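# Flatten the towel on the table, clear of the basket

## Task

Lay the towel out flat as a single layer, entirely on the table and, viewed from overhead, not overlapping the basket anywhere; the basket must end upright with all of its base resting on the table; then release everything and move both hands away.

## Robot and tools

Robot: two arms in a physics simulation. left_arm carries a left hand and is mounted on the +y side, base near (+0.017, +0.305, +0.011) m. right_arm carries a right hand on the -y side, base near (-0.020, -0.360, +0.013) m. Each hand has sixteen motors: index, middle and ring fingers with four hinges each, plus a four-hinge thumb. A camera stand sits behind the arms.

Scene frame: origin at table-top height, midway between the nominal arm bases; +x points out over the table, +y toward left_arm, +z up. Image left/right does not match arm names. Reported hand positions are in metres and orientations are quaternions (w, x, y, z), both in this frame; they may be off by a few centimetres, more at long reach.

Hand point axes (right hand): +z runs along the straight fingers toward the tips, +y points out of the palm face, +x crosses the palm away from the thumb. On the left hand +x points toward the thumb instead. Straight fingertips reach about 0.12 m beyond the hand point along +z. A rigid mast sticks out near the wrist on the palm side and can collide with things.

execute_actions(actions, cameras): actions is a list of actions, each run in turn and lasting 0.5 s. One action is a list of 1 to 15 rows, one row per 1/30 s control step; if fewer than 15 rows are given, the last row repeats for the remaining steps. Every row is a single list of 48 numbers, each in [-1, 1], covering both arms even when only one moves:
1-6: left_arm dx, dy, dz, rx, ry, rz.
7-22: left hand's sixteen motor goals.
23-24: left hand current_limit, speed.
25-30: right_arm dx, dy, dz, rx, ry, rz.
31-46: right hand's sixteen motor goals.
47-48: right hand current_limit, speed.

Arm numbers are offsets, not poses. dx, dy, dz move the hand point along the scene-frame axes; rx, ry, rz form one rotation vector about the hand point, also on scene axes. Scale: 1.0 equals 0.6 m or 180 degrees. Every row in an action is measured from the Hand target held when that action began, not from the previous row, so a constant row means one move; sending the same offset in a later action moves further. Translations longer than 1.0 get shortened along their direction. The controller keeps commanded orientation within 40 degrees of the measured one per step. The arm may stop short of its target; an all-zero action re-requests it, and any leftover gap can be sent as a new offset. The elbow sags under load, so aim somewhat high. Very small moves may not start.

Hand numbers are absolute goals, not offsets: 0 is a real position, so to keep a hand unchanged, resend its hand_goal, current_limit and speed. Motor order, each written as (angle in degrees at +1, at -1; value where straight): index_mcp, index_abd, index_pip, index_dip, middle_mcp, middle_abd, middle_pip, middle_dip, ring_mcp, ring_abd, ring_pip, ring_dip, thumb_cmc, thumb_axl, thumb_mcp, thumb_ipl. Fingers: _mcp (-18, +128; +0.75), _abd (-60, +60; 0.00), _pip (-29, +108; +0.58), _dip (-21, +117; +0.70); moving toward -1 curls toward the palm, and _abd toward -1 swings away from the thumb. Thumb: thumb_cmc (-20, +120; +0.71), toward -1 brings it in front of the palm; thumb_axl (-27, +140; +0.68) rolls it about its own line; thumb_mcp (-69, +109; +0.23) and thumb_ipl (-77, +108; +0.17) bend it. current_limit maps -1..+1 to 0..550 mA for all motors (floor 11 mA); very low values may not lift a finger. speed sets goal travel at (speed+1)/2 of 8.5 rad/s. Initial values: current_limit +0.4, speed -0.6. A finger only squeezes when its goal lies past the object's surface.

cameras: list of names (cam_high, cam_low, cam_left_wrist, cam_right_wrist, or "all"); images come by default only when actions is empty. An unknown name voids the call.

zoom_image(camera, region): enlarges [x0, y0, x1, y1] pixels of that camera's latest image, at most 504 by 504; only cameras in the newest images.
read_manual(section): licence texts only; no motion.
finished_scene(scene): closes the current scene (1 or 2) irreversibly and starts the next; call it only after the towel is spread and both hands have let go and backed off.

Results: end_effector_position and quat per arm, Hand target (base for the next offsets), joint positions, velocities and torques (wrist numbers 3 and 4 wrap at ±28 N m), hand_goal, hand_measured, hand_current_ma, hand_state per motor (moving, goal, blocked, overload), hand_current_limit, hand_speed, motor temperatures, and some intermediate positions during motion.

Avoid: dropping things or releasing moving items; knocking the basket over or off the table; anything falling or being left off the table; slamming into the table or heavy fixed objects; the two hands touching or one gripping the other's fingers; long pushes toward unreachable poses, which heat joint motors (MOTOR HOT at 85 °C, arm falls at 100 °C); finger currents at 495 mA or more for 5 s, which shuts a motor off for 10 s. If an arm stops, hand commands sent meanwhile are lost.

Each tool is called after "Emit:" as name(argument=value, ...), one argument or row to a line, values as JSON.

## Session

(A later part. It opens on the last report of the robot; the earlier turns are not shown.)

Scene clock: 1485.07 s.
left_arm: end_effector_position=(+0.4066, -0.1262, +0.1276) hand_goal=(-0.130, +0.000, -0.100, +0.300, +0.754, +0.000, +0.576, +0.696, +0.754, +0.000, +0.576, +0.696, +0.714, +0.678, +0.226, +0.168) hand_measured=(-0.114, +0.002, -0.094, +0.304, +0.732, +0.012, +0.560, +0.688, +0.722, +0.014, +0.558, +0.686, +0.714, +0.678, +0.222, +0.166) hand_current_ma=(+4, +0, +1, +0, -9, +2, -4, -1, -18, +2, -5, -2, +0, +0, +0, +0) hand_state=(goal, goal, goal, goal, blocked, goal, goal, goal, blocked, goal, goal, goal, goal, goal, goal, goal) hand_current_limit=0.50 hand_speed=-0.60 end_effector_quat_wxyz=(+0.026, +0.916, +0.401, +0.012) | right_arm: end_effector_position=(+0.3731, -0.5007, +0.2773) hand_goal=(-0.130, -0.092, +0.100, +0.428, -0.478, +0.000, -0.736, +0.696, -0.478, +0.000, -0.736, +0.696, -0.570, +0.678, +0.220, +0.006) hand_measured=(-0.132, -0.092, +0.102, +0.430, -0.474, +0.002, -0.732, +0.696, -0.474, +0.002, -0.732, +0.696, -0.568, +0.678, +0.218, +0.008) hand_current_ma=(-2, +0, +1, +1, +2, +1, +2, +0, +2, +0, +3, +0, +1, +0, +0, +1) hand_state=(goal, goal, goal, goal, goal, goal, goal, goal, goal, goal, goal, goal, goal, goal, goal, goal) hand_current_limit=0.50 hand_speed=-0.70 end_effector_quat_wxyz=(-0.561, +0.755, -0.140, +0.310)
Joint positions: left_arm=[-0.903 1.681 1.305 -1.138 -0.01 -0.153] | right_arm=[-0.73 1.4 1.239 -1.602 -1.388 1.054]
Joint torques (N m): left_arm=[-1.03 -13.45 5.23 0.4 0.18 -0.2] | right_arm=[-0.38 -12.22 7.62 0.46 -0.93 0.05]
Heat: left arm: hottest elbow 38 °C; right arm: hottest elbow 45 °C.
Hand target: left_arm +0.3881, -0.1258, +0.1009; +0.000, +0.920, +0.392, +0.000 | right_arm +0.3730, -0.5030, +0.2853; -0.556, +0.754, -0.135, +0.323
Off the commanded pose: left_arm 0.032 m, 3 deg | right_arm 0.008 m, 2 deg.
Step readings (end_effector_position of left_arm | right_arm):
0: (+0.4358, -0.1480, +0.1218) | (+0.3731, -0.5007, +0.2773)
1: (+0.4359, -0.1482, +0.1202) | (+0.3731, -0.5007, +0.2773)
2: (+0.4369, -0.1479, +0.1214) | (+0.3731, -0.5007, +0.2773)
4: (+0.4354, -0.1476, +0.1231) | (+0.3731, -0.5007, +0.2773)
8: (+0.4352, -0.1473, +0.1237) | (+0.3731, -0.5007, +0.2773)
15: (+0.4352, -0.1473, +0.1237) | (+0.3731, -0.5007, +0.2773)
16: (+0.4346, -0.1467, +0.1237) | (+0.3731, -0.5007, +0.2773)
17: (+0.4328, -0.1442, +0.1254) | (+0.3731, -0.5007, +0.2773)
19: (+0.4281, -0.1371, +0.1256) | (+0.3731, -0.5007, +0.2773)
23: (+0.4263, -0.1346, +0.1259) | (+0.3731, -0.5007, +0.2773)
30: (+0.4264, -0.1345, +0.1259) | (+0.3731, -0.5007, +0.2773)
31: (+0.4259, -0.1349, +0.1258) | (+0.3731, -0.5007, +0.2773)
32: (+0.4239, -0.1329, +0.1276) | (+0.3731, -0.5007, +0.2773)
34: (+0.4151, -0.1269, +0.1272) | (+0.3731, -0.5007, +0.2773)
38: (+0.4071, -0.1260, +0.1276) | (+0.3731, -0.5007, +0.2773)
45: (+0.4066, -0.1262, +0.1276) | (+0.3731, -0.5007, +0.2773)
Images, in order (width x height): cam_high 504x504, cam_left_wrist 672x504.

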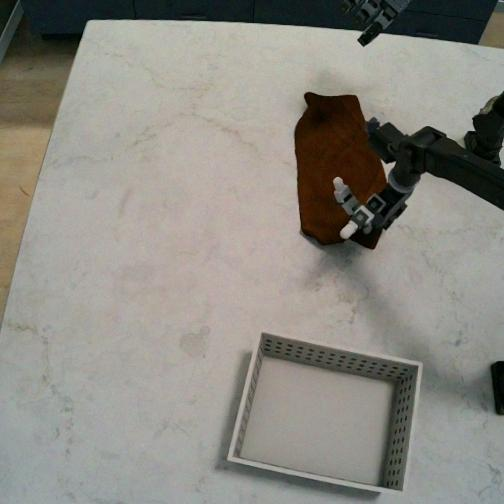

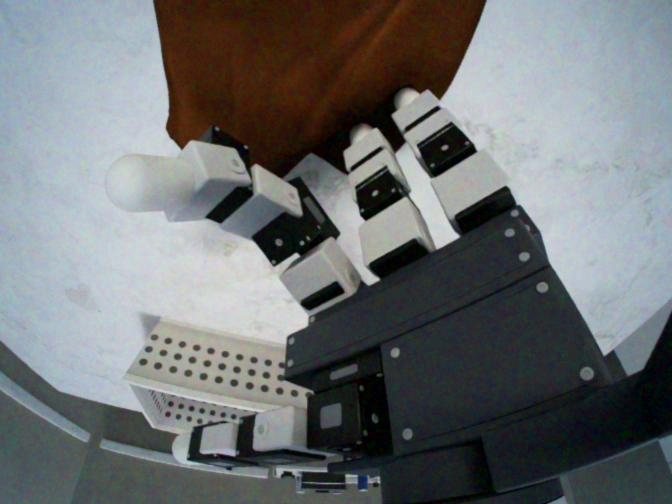

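Emit:
execute_actions(
  actions=[
    [[-0.06,0.035,0,0,0,0,-0.13,0,-0.1,0.3,0.754,0,0.576,0.696,0.754,0,0.576,0.696,0.714,0.678,0.226,0.168,0.5,-0.6,0,0,0,0,0,0,-0.13,-0.093,0.1,0.4276,-0.479,0,-0.737,0.696,-0.479,0,-0.737,0.696,-0.571,0.678,0.22,0.0054,0.5,-0.7]],
    [[-0.03,0.015,0,0,0,0,-0.13,0,-0.1,0.3,0.754,0,0.576,0.696,0.754,0,0.576,0.696,0.714,0.678,0.226,0.168,0.5,-0.6,0,0,0,0,0,0,-0.13,-0.093,0.1,0.4276,-0.479,0,-0.737,0.696,-0.479,0,-0.737,0.696,-0.571,0.678,0.22,0.0054,0.5,-0.7]],
  ],
  cameras=["cam_left_wrist", "cam_high"],
)

Emit:
zoom_image(
  camera="cam_left_wrist",
  region=[170, 0, 530, 200],
)

Emit:
zoom_image(
  camera="cam_high",
  region=[270, 70, 430, 270],
)

Scene clock: 1491.60 s.
left_arm: end_effector_position=(+0.3558, -0.0988, +0.1282) hand_goal=(-0.130, +0.000, -0.100, +0.300, +0.754, +0.000, +0.576, +0.696, +0.754, +0.000, +0.576, +0.696, +0.714, +0.678, +0.226, +0.168) hand_measured=(-0.114, +0.002, -0.094, +0.304, +0.724, +0.016, +0.554, +0.684, +0.710, +0.014, +0.552, +0.682, +0.714, +0.678, +0.222, +0.166) hand_current_ma=(+4, +0, +1, +0, -16, +3, -8, -2, -32, +3, -9, -3, +0, +0, +0, +0) hand_state=(goal, goal, goal, goal, blocked, goal, blocked, goal, blocked, goal, blocked, goal, goal, goal, goal, goal) hand_current_limit=0.50 hand_speed=-0.60 end_effector_quat_wxyz=(+0.030, +0.914, +0.404, +0.014) | right_arm: end_effector_position=(+0.3731, -0.5007, +0.2773) hand_goal=(-0.130, -0.092, +0.100, +0.428, -0.478, +0.000, -0.736, +0.696, -0.478, +0.000, -0.736, +0.696, -0.570, +0.678, +0.220, +0.006) hand_measured=(-0.132, -0.092, +0.102, +0.430, -0.474, +0.002, -0.732, +0.696, -0.474, +0.002, -0.732, +0.696, -0.568, +0.678, +0.218, +0.008) hand_current_ma=(-2, +0, +1, +1, +2, +1, +2, +0, +2, +0, +3, +0, +1, +0, +0, +1) hand_state=(goal, goal, goal, goal, goal, goal, goal, goal, goal, goal, goal, goal, goal, goal, goal, goal) hand_current_limit=0.50 hand_speed=-0.70 end_effector_quat_wxyz=(-0.561, +0.755, -0.140, +0.310)
Joint positions: left_arm=[-0.957 1.549 1.14 -1.098 -0.014 -0.213] | right_arm=[-0.73 1.4 1.239 -1.602 -1.388 1.054]
Joint torques (N m): left_arm=[-1.32 -11.16 4.86 0.21 0.3 -0.17] | right_arm=[-0.38 -11.87 7.71 0.5 -0.93 0.05]
Heat: left arm: hottest elbow 38 °C; right arm: hottest elbow 45 °C.
Hand target: left_arm +0.3341, -0.0958, +0.1009; +0.000, +0.920, +0.392, +0.000 | right_arm +0.3730, -0.5030, +0.2853; -0.556, +0.754, -0.135, +0.323
Off the commanded pose: left_arm 0.035 m, 4 deg | right_arm 0.008 m, 2 deg.
Step readings (end_effector_position of left_arm | right_arm):
0: (+0.4066, -0.1262, +0.1276) | (+0.3731, -0.5007, +0.2773)
1: (+0.4057, -0.1248, +0.1268) | (+0.3731, -0.5007, +0.2773)
2: (+0.4018, -0.1214, +0.1273) | (+0.3731, -0.5007, +0.2773)
4: (+0.3874, -0.1102, +0.1279) | (+0.3731, -0.5007, +0.2773)
8: (+0.3691, -0.1051, +0.1274) | (+0.3731, -0.5007, +0.2773)
15: (+0.3688, -0.1052, +0.1274) | (+0.3731, -0.5007, +0.2773)
16: (+0.3683, -0.1055, +0.1269) | (+0.3731, -0.5007, +0.2773)
17: (+0.3670, -0.1034, +0.1280) | (+0.3731, -0.5007, +0.2773)
19: (+0.3612, -0.1001, +0.1283) | (+0.3731, -0.5007, +0.2773)
23: (+0.3560, -0.0988, +0.1282) | (+0.3731, -0.5007, +0.2773)
30: (+0.3557, -0.0989, +0.1282) | (+0.3731, -0.5007, +0.2773)
Images, in order (width x height): cam_high 504x504, cam_left_wrist 672x504.

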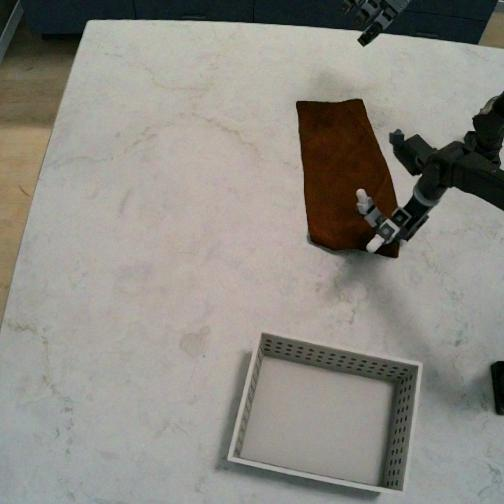

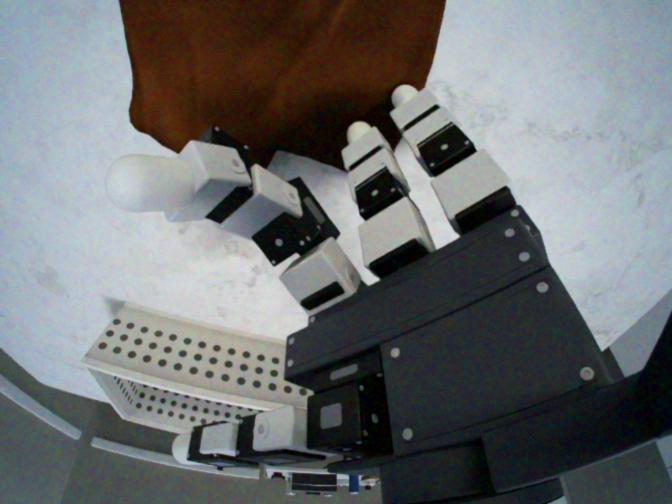

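Scaled by 1.400 from the camera's 672x504 image, which has a finer 960x720 frame.

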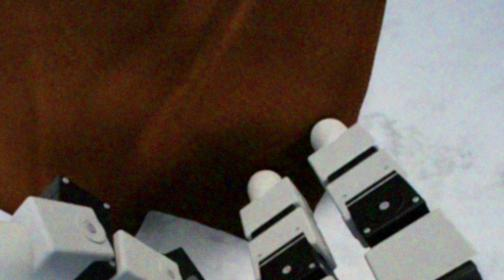

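Scaled by 2.520 from the camera's 504x504 image, which has a finer 720x720 frame.

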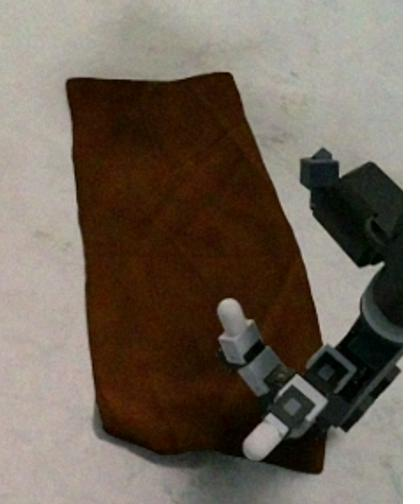

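Emit:
execute_actions(
  actions=[
    [[0.02,0,0.08,0,0,0,-0.13,0,-0.1,0.3,0.754,0,0.576,0.696,0.754,0,0.576,0.696,0.714,0.678,0.226,0.168,0.5,-0.6,0,0,0,0,0,0,-0.13,-0.093,0.1,0.4276,-0.479,0,-0.737,0.696,-0.479,0,-0.737,0.696,-0.571,0.678,0.22,0.0054,0.5,-0.7]],
    [[0,0,0.1,0,0,0,-0.13,0,-0.1,0.3,0.754,0,0.576,0.696,0.754,0,0.576,0.696,0.714,0.678,0.226,0.168,0.5,-0.6,0,0,0,0,0,0,-0.13,-0.093,0.1,0.4276,-0.479,0,-0.737,0.696,-0.479,0,-0.737,0.696,-0.571,0.678,0.22,0.0054,0.5,-0.7]],
  ],
  cameras=["all"],
)

Emit:
zoom_image(
  camera="cam_high",
  region=[280, 80, 380, 180],
)

Emit:
zoom_image(
  camera="cam_high",
  region=[290, 170, 410, 270],
)

Emit:
zoom_image(
  camera="cam_low",
  region=[0, 230, 260, 380],
)

Emit:
zoom_image(
  camera="cam_left_wrist",
  region=[90, 0, 490, 200],
)

Scene clock: 1500.67 s.
left_arm: end_effector_position=(+0.3402, -0.0829, +0.1907) hand_goal=(-0.130, +0.000, -0.100, +0.300, +0.754, +0.000, +0.576, +0.696, +0.754, +0.000, +0.576, +0.696, +0.714, +0.678, +0.226, +0.168) hand_measured=(-0.114, +0.002, -0.094, +0.304, +0.752, +0.002, +0.574, +0.694, +0.752, +0.002, +0.574, +0.694, +0.714, +0.678, +0.222, +0.166) hand_current_ma=(+4, +0, +1, +0, +0, +0, +0, +0, +0, +0, +0, +0, +0, +0, -1, +0) hand_state=(goal, goal, goal, goal, goal, goal, goal, goal, goal, goal, goal, goal, goal, goal, goal, goal) hand_current_limit=0.50 hand_speed=-0.60 end_effector_quat_wxyz=(-0.017, +0.917, +0.399, -0.004) | right_arm: end_effector_position=(+0.3731, -0.5007, +0.2773) hand_goal=(-0.130, -0.092, +0.100, +0.428, -0.478, +0.000, -0.736, +0.696, -0.478, +0.000, -0.736, +0.696, -0.570, +0.678, +0.220, +0.006) hand_measured=(-0.132, -0.092, +0.102, +0.430, -0.474, +0.002, -0.732, +0.696, -0.474, +0.002, -0.732, +0.696, -0.568, +0.678, +0.218, +0.008) hand_current_ma=(-2, +0, +1, +1, +2, +1, +2, +0, +2, +0, +3, +0, +1, +0, +0, +1) hand_state=(goal, goal, goal, goal, goal, goal, goal, goal, goal, goal, goal, goal, goal, goal, goal, goal) hand_current_limit=0.50 hand_speed=-0.70 end_effector_quat_wxyz=(-0.561, +0.755, -0.140, +0.310)
Joint positions: left_arm=[-0.957 1.495 1.275 -1.385 0.001 -0.202] | right_arm=[-0.73 1.4 1.239 -1.602 -1.388 1.054]
Joint torques (N m): left_arm=[0.26 -12.28 11.14 -0.39 0.13 0.01] | right_arm=[-0.5 -12.04 7.62 0.49 -0.94 0.07]
Heat: left arm: hottest elbow 37 °C; right arm: hottest elbow 45 °C.
Hand target: left_arm +0.3461, -0.0958, +0.2089; +0.000, +0.920, +0.392, +0.000 | right_arm +0.3730, -0.5030, +0.2853; -0.556, +0.754, -0.135, +0.323
Off the commanded pose: left_arm 0.023 m, 2 deg | right_arm 0.008 m, 2 deg.
Step readings (end_effector_position of left_arm | right_arm):
0: (+0.3558, -0.0988, +0.1282) | (+0.3731, -0.5007, +0.2773)
1: (+0.3549, -0.0980, +0.1291) | (+0.3731, -0.5007, +0.2773)
2: (+0.3511, -0.0938, +0.1283) | (+0.3731, -0.5007, +0.2773)
4: (+0.3423, -0.0848, +0.1267) | (+0.3731, -0.5007, +0.2773)
8: (+0.3385, -0.0795, +0.1249) | (+0.3731, -0.5007, +0.2773)
15: (+0.3383, -0.0792, +0.1248) | (+0.3731, -0.5007, +0.2773)
16: (+0.3377, -0.0786, +0.1260) | (+0.3731, -0.5007, +0.2773)
17: (+0.3346, -0.0754, +0.1304) | (+0.3731, -0.5007, +0.2773)
19: (+0.3322, -0.0715, +0.1466) | (+0.3731, -0.5007, +0.2773)
23: (+0.3382, -0.0799, +0.1808) | (+0.3731, -0.5007, +0.2773)
30: (+0.3404, -0.0832, +0.1908) | (+0.3731, -0.5007, +0.2773)

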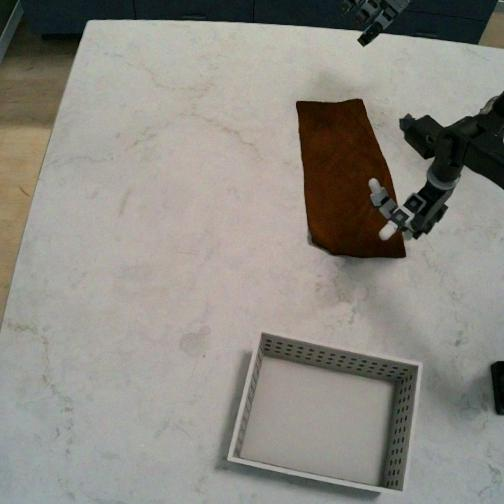

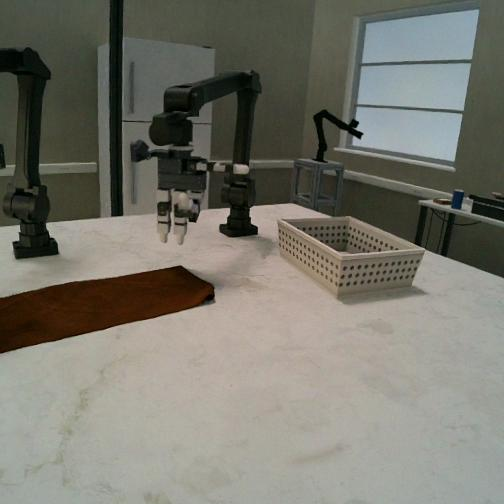

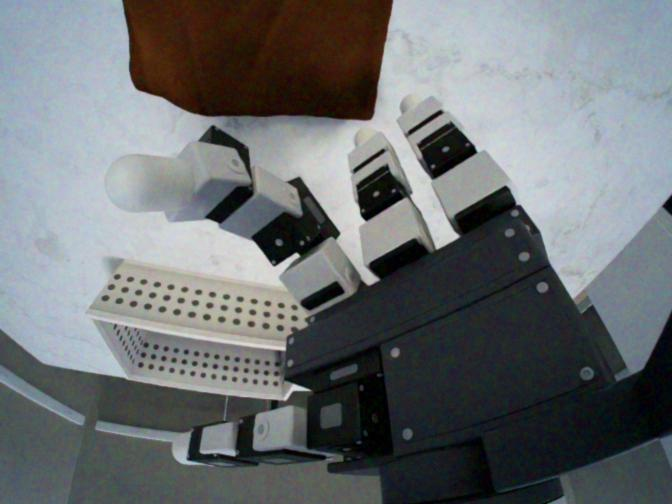

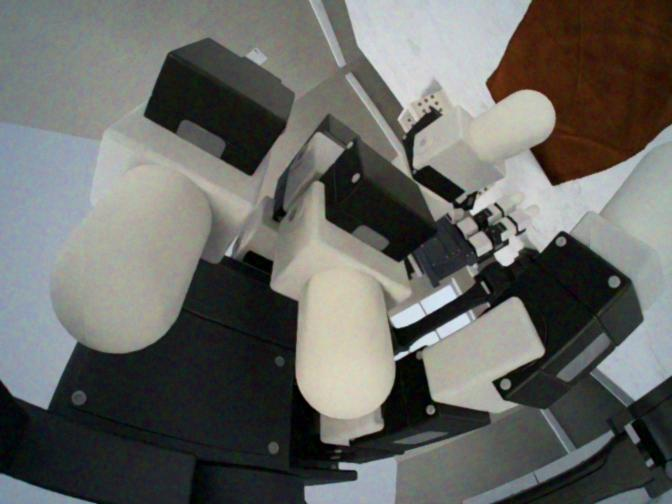

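Scaled by 5.040 from the camera's 504x504 image, which has a finer 720x720 frame.

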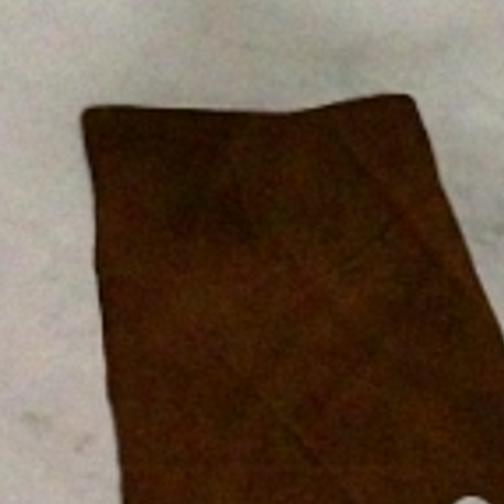

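Scaled by 4.200 from the camera's 504x504 image, which has a finer 720x720 frame.

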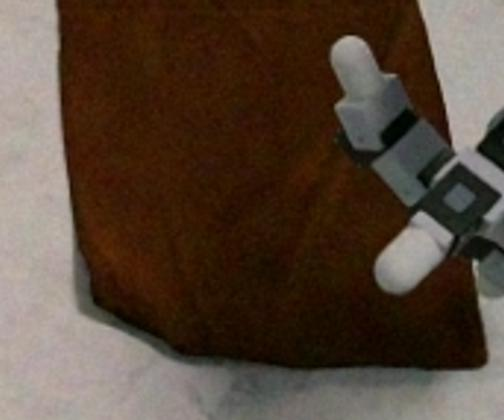

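Scaled by 1.938 from the camera's 504x504 image, which has a finer 720x720 frame.

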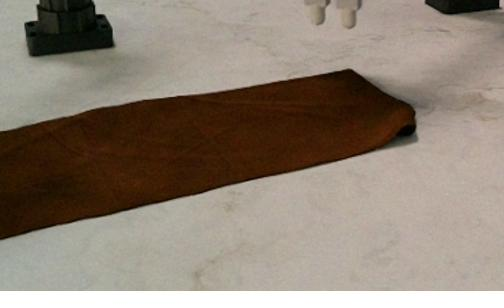

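Scaled by 1.260 from the camera's 672x504 image, which has a finer 960x720 frame.

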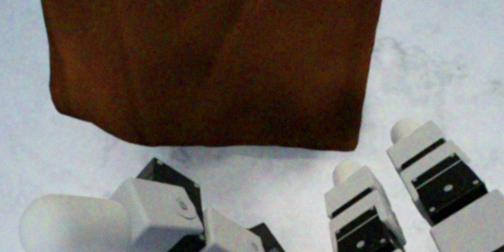

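Emit:
execute_actions(
  actions=[
    [[0.03,0.02,0.05,-0.02556,0.0917,0.0721,-0.13,-0.093,0.1,0.4276,-0.479,0,-0.737,0.696,-0.479,0,-0.737,0.696,-0.571,0.678,0.2,0.0054,0.5,-0.6,0,0,0,0,0,0,-0.13,-0.093,0.1,0.4276,-0.479,0,-0.737,0.696,-0.479,0,-0.737,0.696,-0.571,0.678,0.22,0.0054,0.5,-0.7]],
    [[0.02,0,0.01,-0.02556,0.0917,0.0721,-0.13,-0.093,0.1,0.4276,-0.479,0,-0.737,0.696,-0.479,0,-0.737,0.696,-0.571,0.678,0.2,0.0054,0.5,-0.6,0,0,0,0,0,0,-0.13,-0.093,0.1,0.4276,-0.479,0,-0.737,0.696,-0.479,0,-0.737,0.696,-0.571,0.678,0.22,0.0054,0.5,-0.7]],
    [[0.02,0,0,-0.02556,0.0917,0.0721,-0.13,-0.093,0.1,0.4276,-0.479,0,-0.737,0.696,-0.479,0,-0.737,0.696,-0.571,0.678,0.2,0.0054,0.5,-0.6,0,0,0,0,0,0,-0.13,-0.093,0.1,0.4276,-0.479,0,-0.737,0.696,-0.479,0,-0.737,0.696,-0.571,0.678,0.22,0.0054,0.5,-0.7]],
    [[0.02,0,-0.01,-0.02556,0.0917,0.0721,-0.13,-0.093,0.1,0.4276,-0.479,0,-0.737,0.696,-0.479,0,-0.737,0.696,-0.571,0.678,0.2,0.0054,0.5,-0.6,0,0,0,0,0,0,-0.13,-0.093,0.1,0.4276,-0.479,0,-0.737,0.696,-0.479,0,-0.737,0.696,-0.571,0.678,0.22,0.0054,0.5,-0.7]],
    [[0.02,0.02,-0.03,-0.02556,0.0917,0.0721,-0.13,-0.093,0.1,0.4276,-0.479,0,-0.737,0.696,-0.479,0,-0.737,0.696,-0.571,0.678,0.2,0.0054,0.5,-0.6,0,0,0,0,0,0,-0.13,-0.093,0.1,0.4276,-0.479,0,-0.737,0.696,-0.479,0,-0.737,0.696,-0.571,0.678,0.22,0.0054,0.5,-0.7]],
  ],
  cameras=["cam_left_wrist", "cam_high", "cam_low"],
)

Scene clock: 1532.00 s.
left_arm: end_effector_position=(+0.4164, -0.0671, +0.2152) hand_goal=(-0.130, -0.092, +0.100, +0.428, -0.478, +0.000, -0.736, +0.696, -0.478, +0.000, -0.736, +0.696, -0.570, +0.678, +0.200, +0.006) hand_measured=(-0.130, -0.090, +0.100, +0.426, -0.472, +0.002, -0.732, +0.694, -0.470, +0.002, -0.732, +0.694, -0.566, +0.678, +0.198, +0.006) hand_current_ma=(+0, +0, +0, +0, +1, +0, +0, +0, +1, +0, +0, +0, +0, +0, +0, +0) hand_state=(goal, goal, goal, goal, goal, goal, goal, goal, goal, goal, goal, goal, goal, goal, goal, goal) hand_current_limit=0.50 hand_speed=-0.60 end_effector_quat_wxyz=(-0.055, +0.342, +0.699, -0.626) | right_arm: end_effector_position=(+0.3731, -0.5007, +0.2773) hand_goal=(-0.130, -0.092, +0.100, +0.428, -0.478, +0.000, -0.736, +0.696, -0.478, +0.000, -0.736, +0.696, -0.570, +0.678, +0.220, +0.006) hand_measured=(-0.132, -0.092, +0.102, +0.430, -0.474, +0.002, -0.732, +0.696, -0.474, +0.002, -0.732, +0.696, -0.568, +0.678, +0.218, +0.008) hand_current_ma=(-2, +0, +1, +1, +2, +1, +2, +0, +2, +0, +3, +0, +1, +0, +0, +1) hand_state=(goal, goal, goal, goal, goal, goal, goal, goal, goal, goal, goal, goal, goal, goal, goal, goal) hand_current_limit=0.50 hand_speed=-0.70 end_effector_quat_wxyz=(-0.561, +0.755, -0.140, +0.310)
Joint positions: left_arm=[-0.472 1.813 1.587 -1.677 1.346 -0.863] | right_arm=[-0.73 1.4 1.239 -1.602 -1.388 1.054]
Joint torques (N m): left_arm=[-0.26 -17.55 7.95 -0.5 1.16 -0.14] | right_arm=[-0.44 -12.16 7.62 0.42 -0.92 0.07]
Heat: left arm: hottest elbow 40 °C; right arm: hottest elbow 45 °C.
Hand target: left_arm +0.4121, -0.0718, +0.2209; -0.084, +0.353, +0.680, -0.637 | right_arm +0.3730, -0.5030, +0.2853; -0.556, +0.754, -0.135, +0.323
Off the commanded pose: left_arm 0.009 m, 4 deg | right_arm 0.008 m, 2 deg.
joint sent to its limit (left arm) — joint 4 (wrist pitch), lower limit. The joint targets are off in position and orientation.
Step readings (end_effector_position of left_arm | right_arm):
0: (+0.3402, -0.0829, +0.1907) | (+0.3731, -0.5007, +0.2773)
1: (+0.3335, -0.0860, +0.1907) | (+0.3731, -0.5007, +0.2773)
2: (+0.3194, -0.0889, +0.1913) | (+0.3731, -0.5007, +0.2773)
4: (+0.3231, -0.0870, +0.2030) | (+0.3731, -0.5007, +0.2773)
8: (+0.3579, -0.0771, +0.2241) | (+0.3731, -0.5007, +0.2773)
15: (+0.3597, -0.0699, +0.2235) | (+0.3731, -0.5007, +0.2773)
16: (+0.3527, -0.0741, +0.2224) | (+0.3731, -0.5007, +0.2773)
17: (+0.3408, -0.0841, +0.2254) | (+0.3731, -0.5007, +0.2773)
19: (+0.3448, -0.0913, +0.2291) | (+0.3731, -0.5007, +0.2773)
23: (+0.3654, -0.0811, +0.2249) | (+0.3731, -0.5007, +0.2773)
30: (+0.3675, -0.0725, +0.2225) | (+0.3731, -0.5007, +0.2773)
31: (+0.3614, -0.0786, +0.2241) | (+0.3731, -0.5007, +0.2773)
32: (+0.3531, -0.0905, +0.2298) | (+0.3731, -0.5007, +0.2773)
34: (+0.3580, -0.0936, +0.2336) | (+0.3731, -0.5007, +0.2773)
38: (+0.3758, -0.0791, +0.2266) | (+0.3731, -0.5007, +0.2773)
45: (+0.3781, -0.0711, +0.2218) | (+0.3731, -0.5007, +0.2773)
46: (+0.3728, -0.0782, +0.2267) | (+0.3731, -0.5007, +0.2773)
47: (+0.3676, -0.0910, +0.2349) | (+0.3731, -0.5007, +0.2773)
49: (+0.3743, -0.0959, +0.2369) | (+0.3731, -0.5007, +0.2773)
53: (+0.3883, -0.0809, +0.2229) | (+0.3731, -0.5007, +0.2773)
60: (+0.3932, -0.0746, +0.2168) | (+0.3731, -0.5007, +0.2773)
61: (+0.3888, -0.0811, +0.2227) | (+0.3731, -0.5007, +0.2773)
62: (+0.3861, -0.0925, +0.2340) | (+0.3731, -0.5007, +0.2773)
64: (+0.3945, -0.0932, +0.2359) | (+0.3731, -0.5007, +0.2773)
68: (+0.4121, -0.0742, +0.2217) | (+0.3731, -0.5007, +0.2773)
75: (+0.4169, -0.0674, +0.2153) | (+0.3731, -0.5007, +0.2773)
Images, in order (width x height): cam_high 504x504, cam_low 504x504, cam_left_wrist 672x504.

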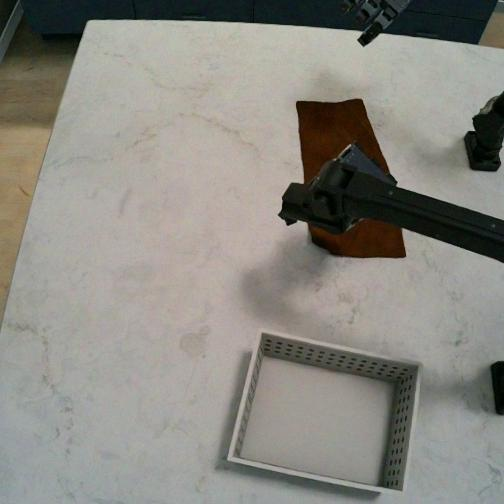

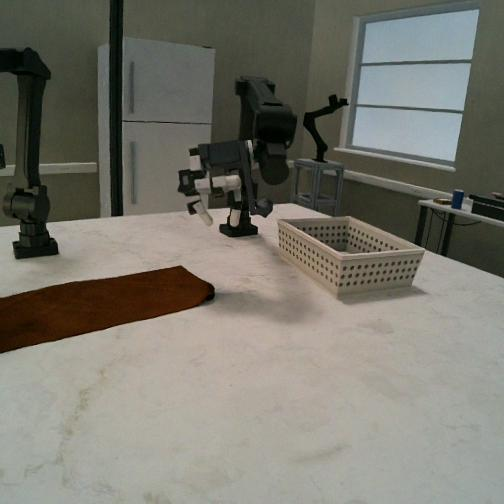

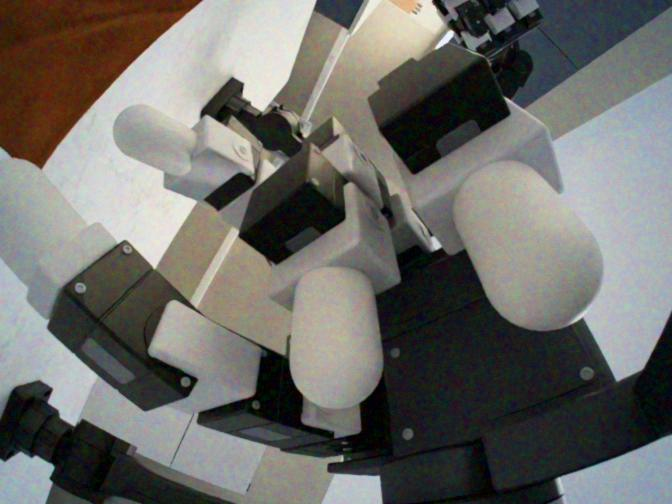

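Emit:
execute_actions(
  actions=[
    [[0,-0.01,-0.06,0,0,0,-0.13,-0.093,0.1,0.4276,-0.479,0,-0.737,0.696,-0.479,0,-0.737,0.696,-0.571,0.678,0.2,0.0054,0.5,-0.6,0.015,-0.01,0.05,-0.0968,-0.0073,0.0813,-0.13,0,-0.1,0.3,0.754,0,0.576,0.696,0.754,0,0.576,0.696,0.714,0.678,0.226,0.168,0.5,-0.6]],
    [[0.005,-0.008,-0.06,0,0,0,-0.13,-0.093,0.1,0.4276,-0.479,0,-0.737,0.696,-0.479,0,-0.737,0.696,-0.571,0.678,0.2,0.0054,0.5,-0.6,0.015,-0.01,0,-0.0968,-0.0073,0.0813,-0.13,0,-0.1,0.3,0.754,0,0.576,0.696,0.754,0,0.576,0.696,0.714,0.678,0.226,0.168,0.5,-0.6]],
    [[0,0,-0.03,0,0,0,-0.13,-0.093,0.1,0.4276,-0.479,0,-0.737,0.696,-0.479,0,-0.737,0.696,-0.571,0.678,0.2,0.0054,0.5,-0.6,0.015,-0.01,0,-0.0968,-0.0073,0.0813,-0.13,0,-0.1,0.3,0.754,0,0.576,0.696,0.754,0,0.576,0.696,0.714,0.678,0.226,0.168,0.5,-0.6]],
    [[0,0,0,0,0,0,-0.13,-0.093,0.1,0.4276,-0.479,0,-0.737,0.696,-0.479,0,-0.737,0.696,-0.571,0.678,0.2,0.0054,0.5,-0.6,0.015,-0.01,0,-0.0968,-0.0073,0.0813,-0.13,0,-0.1,0.3,0.754,0,0.576,0.696,0.754,0,0.576,0.696,0.714,0.678,0.226,0.168,0.5,-0.6]],
    [[0,0,0,0,0,0,-0.13,-0.093,0.1,0.4276,-0.479,0,-0.737,0.696,-0.479,0,-0.737,0.696,-0.571,0.678,0.2,0.0054,0.5,-0.6,0.01,0,0,-0.0968,-0.0073,0.0813,-0.13,0,-0.1,0.3,0.754,0,0.576,0.696,0.754,0,0.576,0.696,0.714,0.678,0.226,0.168,0.5,-0.6]],
  ],
  cameras=["all"],
)

Emit:
zoom_image(
  camera="cam_left_wrist",
  region=[0, 0, 400, 300],
)

Emit:
zoom_image(
  camera="cam_low",
  region=[100, 180, 320, 340],
)

Scene clock: 1556.33 s.
left_arm: end_effector_position=(+0.4220, -0.0749, +0.1333) hand_goal=(-0.130, -0.092, +0.100, +0.428, -0.478, +0.000, -0.736, +0.696, -0.478, +0.000, -0.736, +0.696, -0.570, +0.678, +0.200, +0.006) hand_measured=(-0.130, -0.090, +0.100, +0.426, -0.472, +0.002, -0.732, +0.694, -0.470, +0.002, -0.732, +0.694, -0.566, +0.678, +0.198, +0.006) hand_current_ma=(+0, +0, +0, +0, +1, +0, +0, +0, +1, +0, +0, +0, +0, +0, +0, +0) hand_state=(goal, goal, goal, goal, goal, goal, goal, goal, goal, goal, goal, goal, goal, goal, goal, goal) hand_current_limit=0.50 hand_speed=-0.60 end_effector_quat_wxyz=(-0.073, +0.346, +0.689, -0.632) | right_arm: end_effector_position=(+0.4092, -0.5234, +0.3001) hand_goal=(-0.130, +0.000, -0.100, +0.300, +0.754, +0.000, +0.576, +0.696, +0.754, +0.000, +0.576, +0.696, +0.714, +0.678, +0.226, +0.168) hand_measured=(-0.120, +0.000, -0.096, +0.304, +0.752, +0.002, +0.576, +0.696, +0.750, +0.002, +0.574, +0.696, +0.712, +0.678, +0.222, +0.166) hand_current_ma=(+12, +0, +2, +2, -2, +1, +0, +0, -2, +1, -1, +0, -1, +0, -4, -1) hand_state=(goal, goal, goal, goal, goal, goal, goal, goal, goal, goal, goal, goal, goal, goal, goal, goal) hand_current_limit=0.50 hand_speed=-0.60 end_effector_quat_wxyz=(-0.022, +0.828, +0.560, -0.014)
Joint positions: left_arm=[-0.477 1.957 1.555 -1.677 1.351 -0.702] | right_arm=[-0.307 1.354 1.416 -1.685 -0.006 0.082]
Joint torques (N m): left_arm=[-0.67 -17.9 6.5 -0.8 1.04 0.15] | right_arm=[0.09 -11.28 8.95 0.72 0.11 -0.2]
Heat: left arm: hottest elbow 38 °C; right arm: hottest elbow 45 °C.
Hand target: left_arm +0.4151, -0.0826, +0.1309; -0.084, +0.353, +0.680, -0.637 | right_arm +0.4150, -0.5270, +0.3153; -0.001, +0.824, +0.566, +0.000
Off the commanded pose: left_arm 0.011 m, 2 deg | right_arm 0.017 m, 3 deg.
joint sent to its limit (left arm) — joint 4 (wrist pitch), lower limit. The joint targets are off in position, not in orientation.
Step readings (end_effector_position of left_arm | right_arm):
0: (+0.4164, -0.0671, +0.2152) | (+0.3731, -0.5007, +0.2773)
1: (+0.4166, -0.0674, +0.2142) | (+0.3685, -0.5058, +0.2714)
2: (+0.4170, -0.0679, +0.2132) | (+0.3610, -0.5141, +0.2629)
4: (+0.4176, -0.0683, +0.2048) | (+0.3613, -0.5139, +0.2717)
8: (+0.4180, -0.0686, +0.1868) | (+0.3735, -0.5021, +0.2944)
15: (+0.4186, -0.0690, +0.1801) | (+0.3761, -0.4996, +0.2992)
16: (+0.4183, -0.0698, +0.1781) | (+0.3732, -0.5070, +0.2948)
17: (+0.4194, -0.0707, +0.1769) | (+0.3666, -0.5198, +0.2873)
19: (+0.4213, -0.0719, +0.1693) | (+0.3679, -0.5223, +0.2863)
23: (+0.4214, -0.0731, +0.1507) | (+0.3792, -0.5074, +0.2880)
30: (+0.4208, -0.0739, +0.1443) | (+0.3829, -0.5052, +0.2888)
31: (+0.4211, -0.0741, +0.1436) | (+0.3807, -0.5131, +0.2868)
32: (+0.4212, -0.0742, +0.1424) | (+0.3753, -0.5286, +0.2839)
34: (+0.4216, -0.0745, +0.1404) | (+0.3771, -0.5320, +0.2828)
38: (+0.4219, -0.0748, +0.1353) | (+0.3879, -0.5165, +0.2853)
45: (+0.4218, -0.0749, +0.1333) | (+0.3918, -0.5140, +0.2865)
46: (+0.4218, -0.0749, +0.1333) | (+0.3902, -0.5209, +0.2863)
47: (+0.4218, -0.0749, +0.1333) | (+0.3863, -0.5367, +0.2863)
49: (+0.4218, -0.0749, +0.1333) | (+0.3872, -0.5403, +0.2867)
53: (+0.4220, -0.0749, +0.1333) | (+0.3966, -0.5272, +0.2878)
60: (+0.4220, -0.0749, +0.1333) | (+0.4000, -0.5241, +0.2885)
61: (+0.4220, -0.0749, +0.1333) | (+0.3991, -0.5290, +0.2896)
62: (+0.4220, -0.0749, +0.1333) | (+0.3955, -0.5433, +0.2918)
64: (+0.4220, -0.0749, +0.1333) | (+0.3977, -0.5463, +0.2954)
68: (+0.4220, -0.0749, +0.1333) | (+0.4070, -0.5280, +0.2988)
75: (+0.4220, -0.0749, +0.1333) | (+0.4087, -0.5241, +0.3001)

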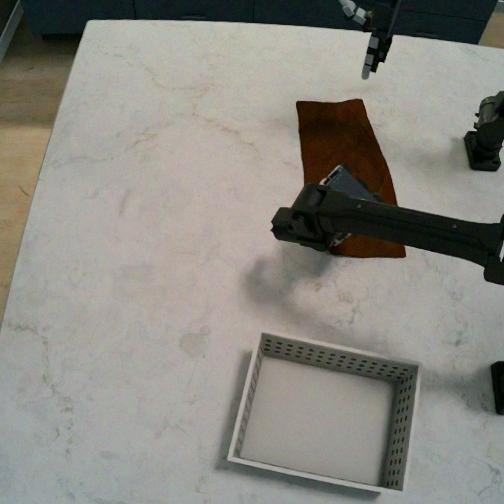

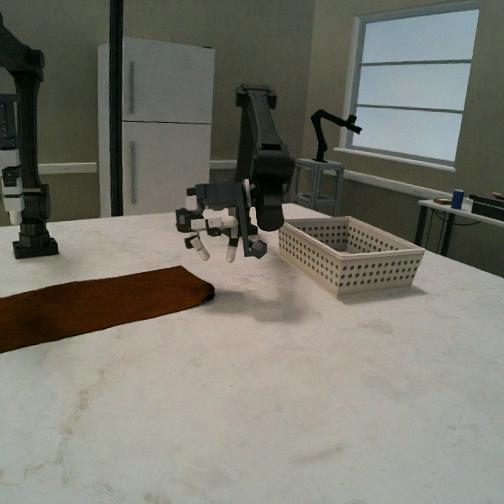

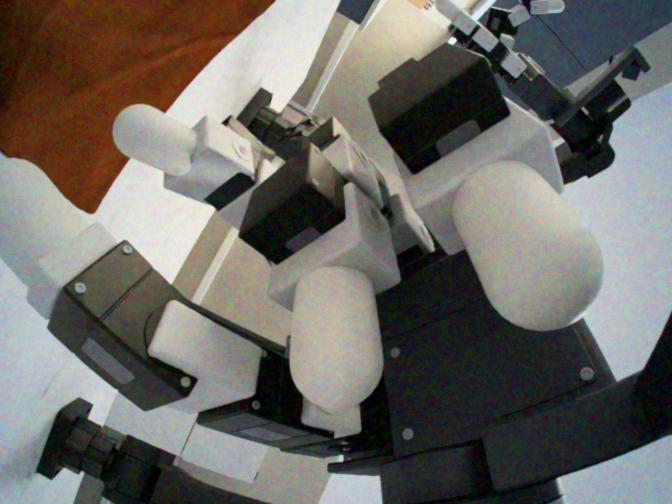

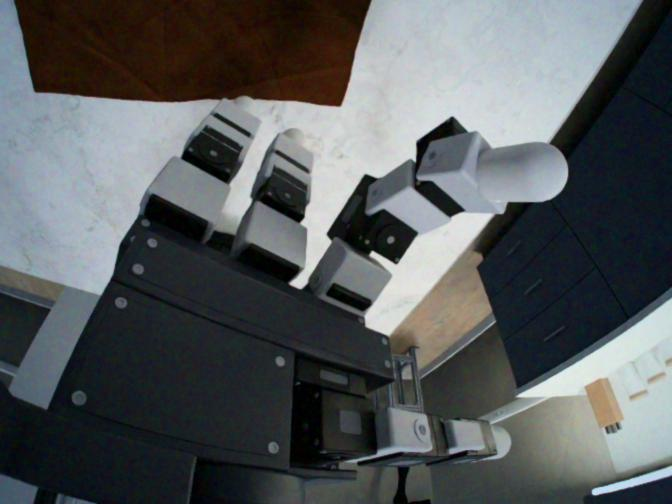

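Scaled by 1.260 from the camera's 672x504 image, which has a finer 960x720 frame.

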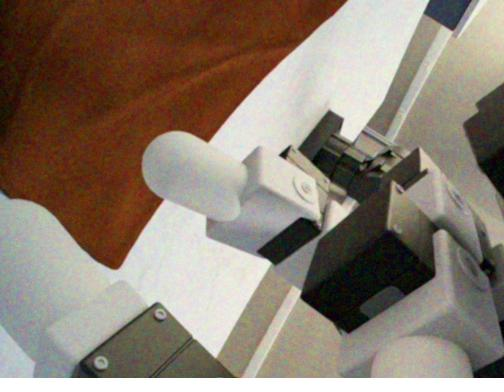

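Scaled by 2.291 from the camera's 504x504 image, which has a finer 720x720 frame.

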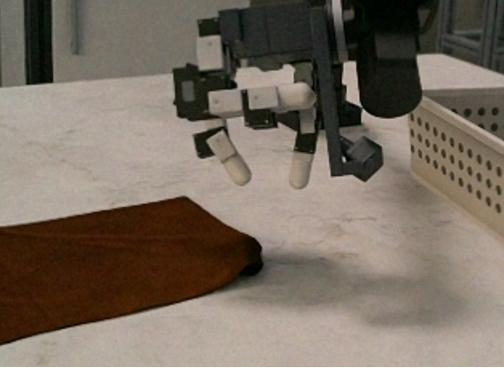

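Emit:
zoom_image(
  camera="cam_right_wrist",
  region=[0, 0, 420, 130],
)

Scaled by 1.200 from the camera's 672x504 image, which has a finer 960x720 frame.

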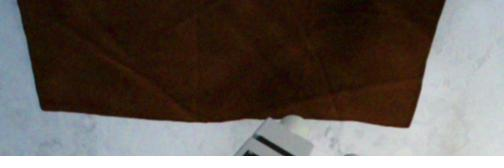

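Emit:
execute_actions(
  actions=[
    [[0,0,0,0,0,0,-0.13,-0.093,0.1,0.4276,-0.479,0,-0.737,0.696,-0.479,0,-0.737,0.696,-0.571,0.678,0.2,0.0054,0.5,-0.6,0,0.01,-0.08,0,0,0,-0.13,0,-0.1,0.3,0.754,0,0.576,0.696,0.754,0,0.576,0.696,0.714,0.678,0.226,0.168,0.5,-0.6]],
    [[0,0,0,0,0,0,-0.13,-0.093,0.1,0.4276,-0.479,0,-0.737,0.696,-0.479,0,-0.737,0.696,-0.571,0.678,0.2,0.0054,0.5,-0.6,0,0,-0.06,0,0,0,-0.13,0,-0.1,0.3,0.754,0,0.576,0.696,0.754,0,0.576,0.696,0.714,0.678,0.226,0.168,0.5,-0.6]],
  ],
  cameras=["cam_right_wrist", "cam_high"],
)

Emit:
zoom_image(
  camera="cam_right_wrist",
  region=[100, 0, 480, 180],
)

Emit:
zoom_image(
  camera="cam_high",
  region=[280, 60, 420, 200],
)

Scene clock: 1584.57 s.
left_arm: end_effector_position=(+0.4220, -0.0749, +0.1333) hand_goal=(-0.130, -0.092, +0.100, +0.428, -0.478, +0.000, -0.736, +0.696, -0.478, +0.000, -0.736, +0.696, -0.570, +0.678, +0.200, +0.006) hand_measured=(-0.130, -0.090, +0.100, +0.426, -0.472, +0.002, -0.732, +0.694, -0.470, +0.002, -0.732, +0.694, -0.566, +0.678, +0.198, +0.006) hand_current_ma=(+0, +0, +0, +0, +1, +0, +0, +0, +1, +0, +0, +0, +0, +0, +0, +0) hand_state=(goal, goal, goal, goal, goal, goal, goal, goal, goal, goal, goal, goal, goal, goal, goal, goal) hand_current_limit=0.50 hand_speed=-0.60 end_effector_quat_wxyz=(-0.073, +0.346, +0.689, -0.632) | right_arm: end_effector_position=(+0.4050, -0.5221, +0.2246) hand_goal=(-0.130, +0.000, -0.100, +0.300, +0.754, +0.000, +0.576, +0.696, +0.754, +0.000, +0.576, +0.696, +0.714, +0.678, +0.226, +0.168) hand_measured=(-0.120, +0.000, -0.096, +0.304, +0.754, +0.002, +0.576, +0.696, +0.752, +0.002, +0.574, +0.696, +0.712, +0.678, +0.222, +0.166) hand_current_ma=(+11, +0, +2, +2, +0, +1, +0, +0, +0, +1, +0, +0, +0, +0, -4, -1) hand_state=(goal, goal, goal, goal, goal, goal, goal, goal, goal, goal, goal, goal, goal, goal, goal, goal) hand_current_limit=0.50 hand_speed=-0.60 end_effector_quat_wxyz=(-0.014, +0.828, +0.560, -0.008)
Joint positions: left_arm=[-0.477 1.957 1.555 -1.677 1.351 -0.702] | right_arm=[-0.307 1.337 1.198 -1.464 -0.006 0.082]
Joint torques (N m): left_arm=[-0.73 -17.85 6.5 -0.8 1.04 0.15] | right_arm=[0.79 -9.41 8.69 0.8 0.1 -0.02]
Heat: left arm: hottest elbow 37 °C; right arm: hottest elbow 44 °C.
Hand target: left_arm +0.4151, -0.0826, +0.1309; -0.084, +0.353, +0.680, -0.637 | right_arm +0.4150, -0.5210, +0.2313; -0.001, +0.824, +0.566, +0.000
Off the commanded pose: left_arm 0.011 m, 2 deg | right_arm 0.012 m, 2 deg.
joint sent to its limit (left arm) — joint 4 (wrist pitch), lower limit. The joint targets are off in position, not in orientation.
Step readings (end_effector_position of left_arm | right_arm):
0: (+0.4220, -0.0749, +0.1333) | (+0.4092, -0.5234, +0.3001)
1: (+0.4220, -0.0749, +0.1333) | (+0.4104, -0.5238, +0.2972)
2: (+0.4220, -0.0749, +0.1333) | (+0.4137, -0.5249, +0.2927)
4: (+0.4220, -0.0749, +0.1333) | (+0.4092, -0.5233, +0.2751)
8: (+0.4220, -0.0749, +0.1333) | (+0.4027, -0.5213, +0.2552)
15: (+0.4220, -0.0749, +0.1333) | (+0.4047, -0.5219, +0.2565)
16: (+0.4220, -0.0749, +0.1333) | (+0.4059, -0.5224, +0.2541)
17: (+0.4220, -0.0749, +0.1333) | (+0.4080, -0.5231, +0.2506)
19: (+0.4220, -0.0749, +0.1333) | (+0.4078, -0.5230, +0.2379)
23: (+0.4220, -0.0749, +0.1333) | (+0.4035, -0.5217, +0.2242)
30: (+0.4220, -0.0749, +0.1333) | (+0.4050, -0.5221, +0.2246)
Images, in order (width x height): cam_high 504x504, cam_right_wrist 672x504.

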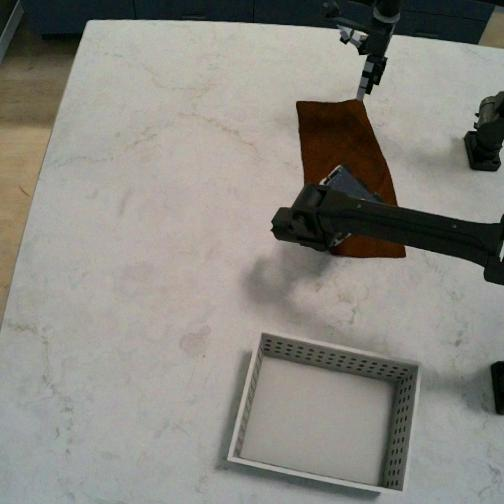

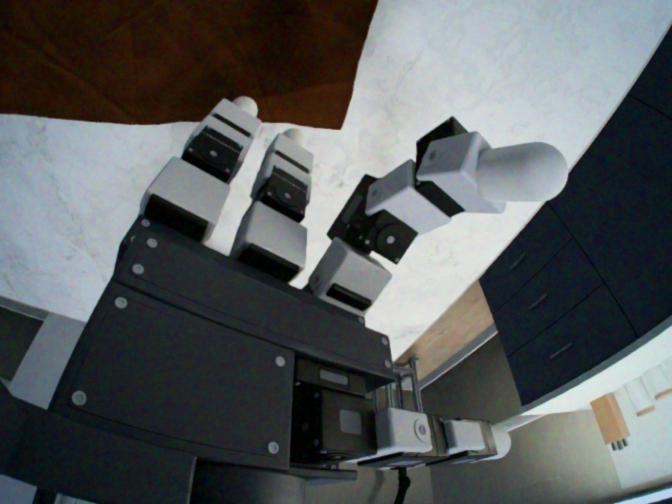

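Scaled by 1.326 from the camera's 672x504 image, which has a finer 960x720 frame.

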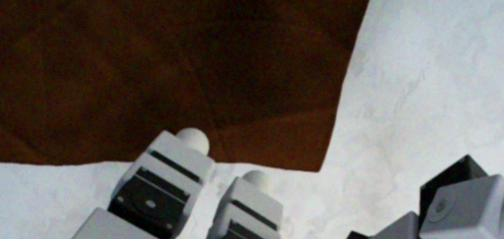

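Scaled by 3.600 from the camera's 504x504 image, which has a finer 720x720 frame.

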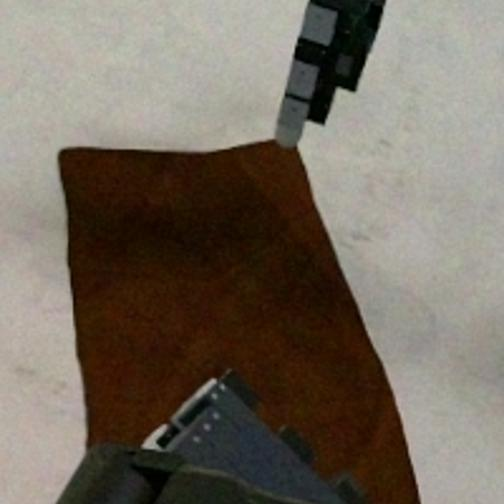

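Emit:
execute_actions(
  actions=[
    [[0,0,0,0,0,0,-0.13,-0.093,0.1,0.4276,-0.479,0,-0.737,0.696,-0.479,0,-0.737,0.696,-0.571,0.678,0.2,0.0054,0.5,-0.6,0.04,-0.005,-0.06,0,0,0,-0.13,0,-0.1,0.3,0.754,0,0.576,0.696,0.754,0,0.576,0.696,0.714,0.678,0.226,0.168,0.5,-0.6]],
    [[0,0,0,0,0,0,-0.13,-0.093,0.1,0.4276,-0.479,0,-0.737,0.696,-0.479,0,-0.737,0.696,-0.571,0.678,0.2,0.0054,0.5,-0.6,0,0,-0.06,0,0,0,-0.13,0,-0.1,0.3,0.754,0,0.576,0.696,0.754,0,0.576,0.696,0.714,0.678,0.226,0.168,0.5,-0.6]],
  ],
  cameras=["cam_right_wrist", "cam_low"],
)

Emit:
zoom_image(
  camera="cam_right_wrist",
  region=[100, 0, 480, 180],
)

Scene clock: 1594.83 s.
left_arm: end_effector_position=(+0.4220, -0.0749, +0.1333) hand_goal=(-0.130, -0.092, +0.100, +0.428, -0.478, +0.000, -0.736, +0.696, -0.478, +0.000, -0.736, +0.696, -0.570, +0.678, +0.200, +0.006) hand_measured=(-0.130, -0.090, +0.100, +0.426, -0.472, +0.002, -0.732, +0.694, -0.470, +0.002, -0.732, +0.694, -0.566, +0.678, +0.198, +0.006) hand_current_ma=(+0, +0, +0, +0, +1, +0, +0, +0, +1, +0, +0, +0, +0, +0, +0, +0) hand_state=(goal, goal, goal, goal, goal, goal, goal, goal, goal, goal, goal, goal, goal, goal, goal, goal) hand_current_limit=0.50 hand_speed=-0.60 end_effector_quat_wxyz=(-0.073, +0.346, +0.689, -0.632) | right_arm: end_effector_position=(+0.4288, -0.5265, +0.1546) hand_goal=(-0.130, +0.000, -0.100, +0.300, +0.754, +0.000, +0.576, +0.696, +0.754, +0.000, +0.576, +0.696, +0.714, +0.678, +0.226, +0.168) hand_measured=(-0.120, +0.000, -0.096, +0.304, +0.754, +0.002, +0.576, +0.696, +0.754, +0.002, +0.576, +0.696, +0.714, +0.678, +0.222, +0.166) hand_current_ma=(+11, +0, +2, +2, +0, +1, +0, +0, +0, +1, +0, +0, +0, +0, -4, -1) hand_state=(goal, goal, goal, goal, goal, goal, goal, goal, goal, goal, goal, goal, goal, goal, goal, goal) hand_current_limit=0.50 hand_speed=-0.60 end_effector_quat_wxyz=(-0.012, +0.827, +0.563, -0.006)
Joint positions: left_arm=[-0.477 1.957 1.555 -1.677 1.351 -0.702] | right_arm=[-0.301 1.439 1.111 -1.269 -0.006 0.082]
Joint torques (N m): left_arm=[-0.67 -17.96 6.52 -0.77 1.04 0.15] | right_arm=[0.73 -10.64 8.28 0.73 0.1 0.09]
Heat: left arm: hottest elbow 36 °C; right arm: hottest elbow 44 °C.
Hand target: left_arm +0.4151, -0.0826, +0.1309; -0.084, +0.353, +0.680, -0.637 | right_arm +0.4390, -0.5240, +0.1593; -0.001, +0.824, +0.566, +0.000
Off the commanded pose: left_arm 0.011 m, 2 deg | right_arm 0.012 m, 2 deg.
joint sent to its limit (left arm) — joint 4 (wrist pitch), lower limit. The joint targets are off in position, not in orientation.
Step readings (end_effector_position of left_arm | right_arm):
0: (+0.4220, -0.0749, +0.1333) | (+0.4050, -0.5221, +0.2246)
1: (+0.4220, -0.0749, +0.1333) | (+0.4069, -0.5227, +0.2227)
2: (+0.4220, -0.0749, +0.1333) | (+0.4125, -0.5245, +0.2226)
4: (+0.4220, -0.0749, +0.1333) | (+0.4241, -0.5266, +0.2144)
8: (+0.4220, -0.0749, +0.1333) | (+0.4309, -0.5271, +0.1931)
15: (+0.4220, -0.0749, +0.1333) | (+0.4302, -0.5269, +0.1877)
16: (+0.4220, -0.0749, +0.1333) | (+0.4306, -0.5270, +0.1852)
17: (+0.4220, -0.0749, +0.1333) | (+0.4334, -0.5278, +0.1834)
19: (+0.4220, -0.0749, +0.1333) | (+0.4330, -0.5277, +0.1726)
23: (+0.4220, -0.0749, +0.1333) | (+0.4269, -0.5259, +0.1554)
30: (+0.4220, -0.0749, +0.1333) | (+0.4288, -0.5265, +0.1546)
Images, in order (width x height): cam_low 504x504, cam_right_wrist 672x504.

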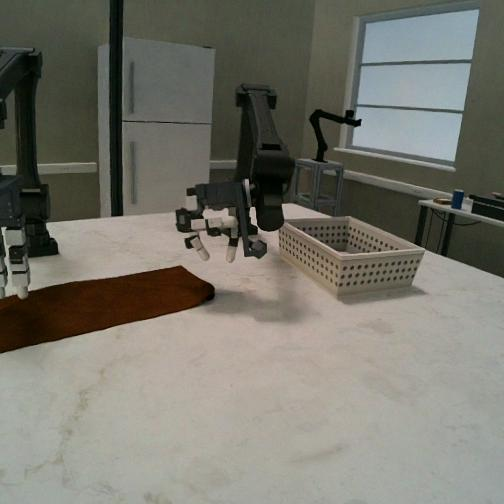

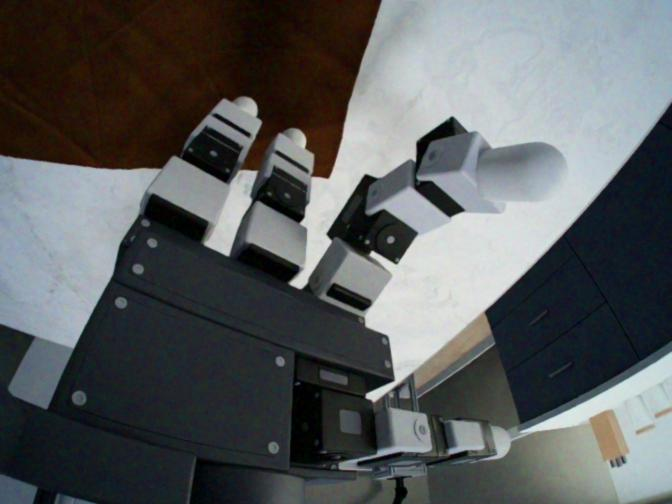

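Scaled by 1.326 from the camera's 672x504 image, which has a finer 960x720 frame.

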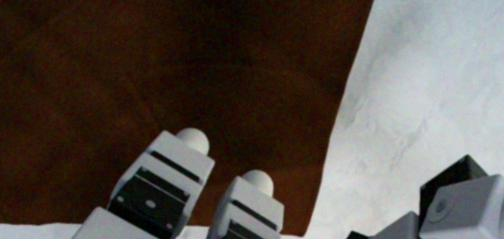

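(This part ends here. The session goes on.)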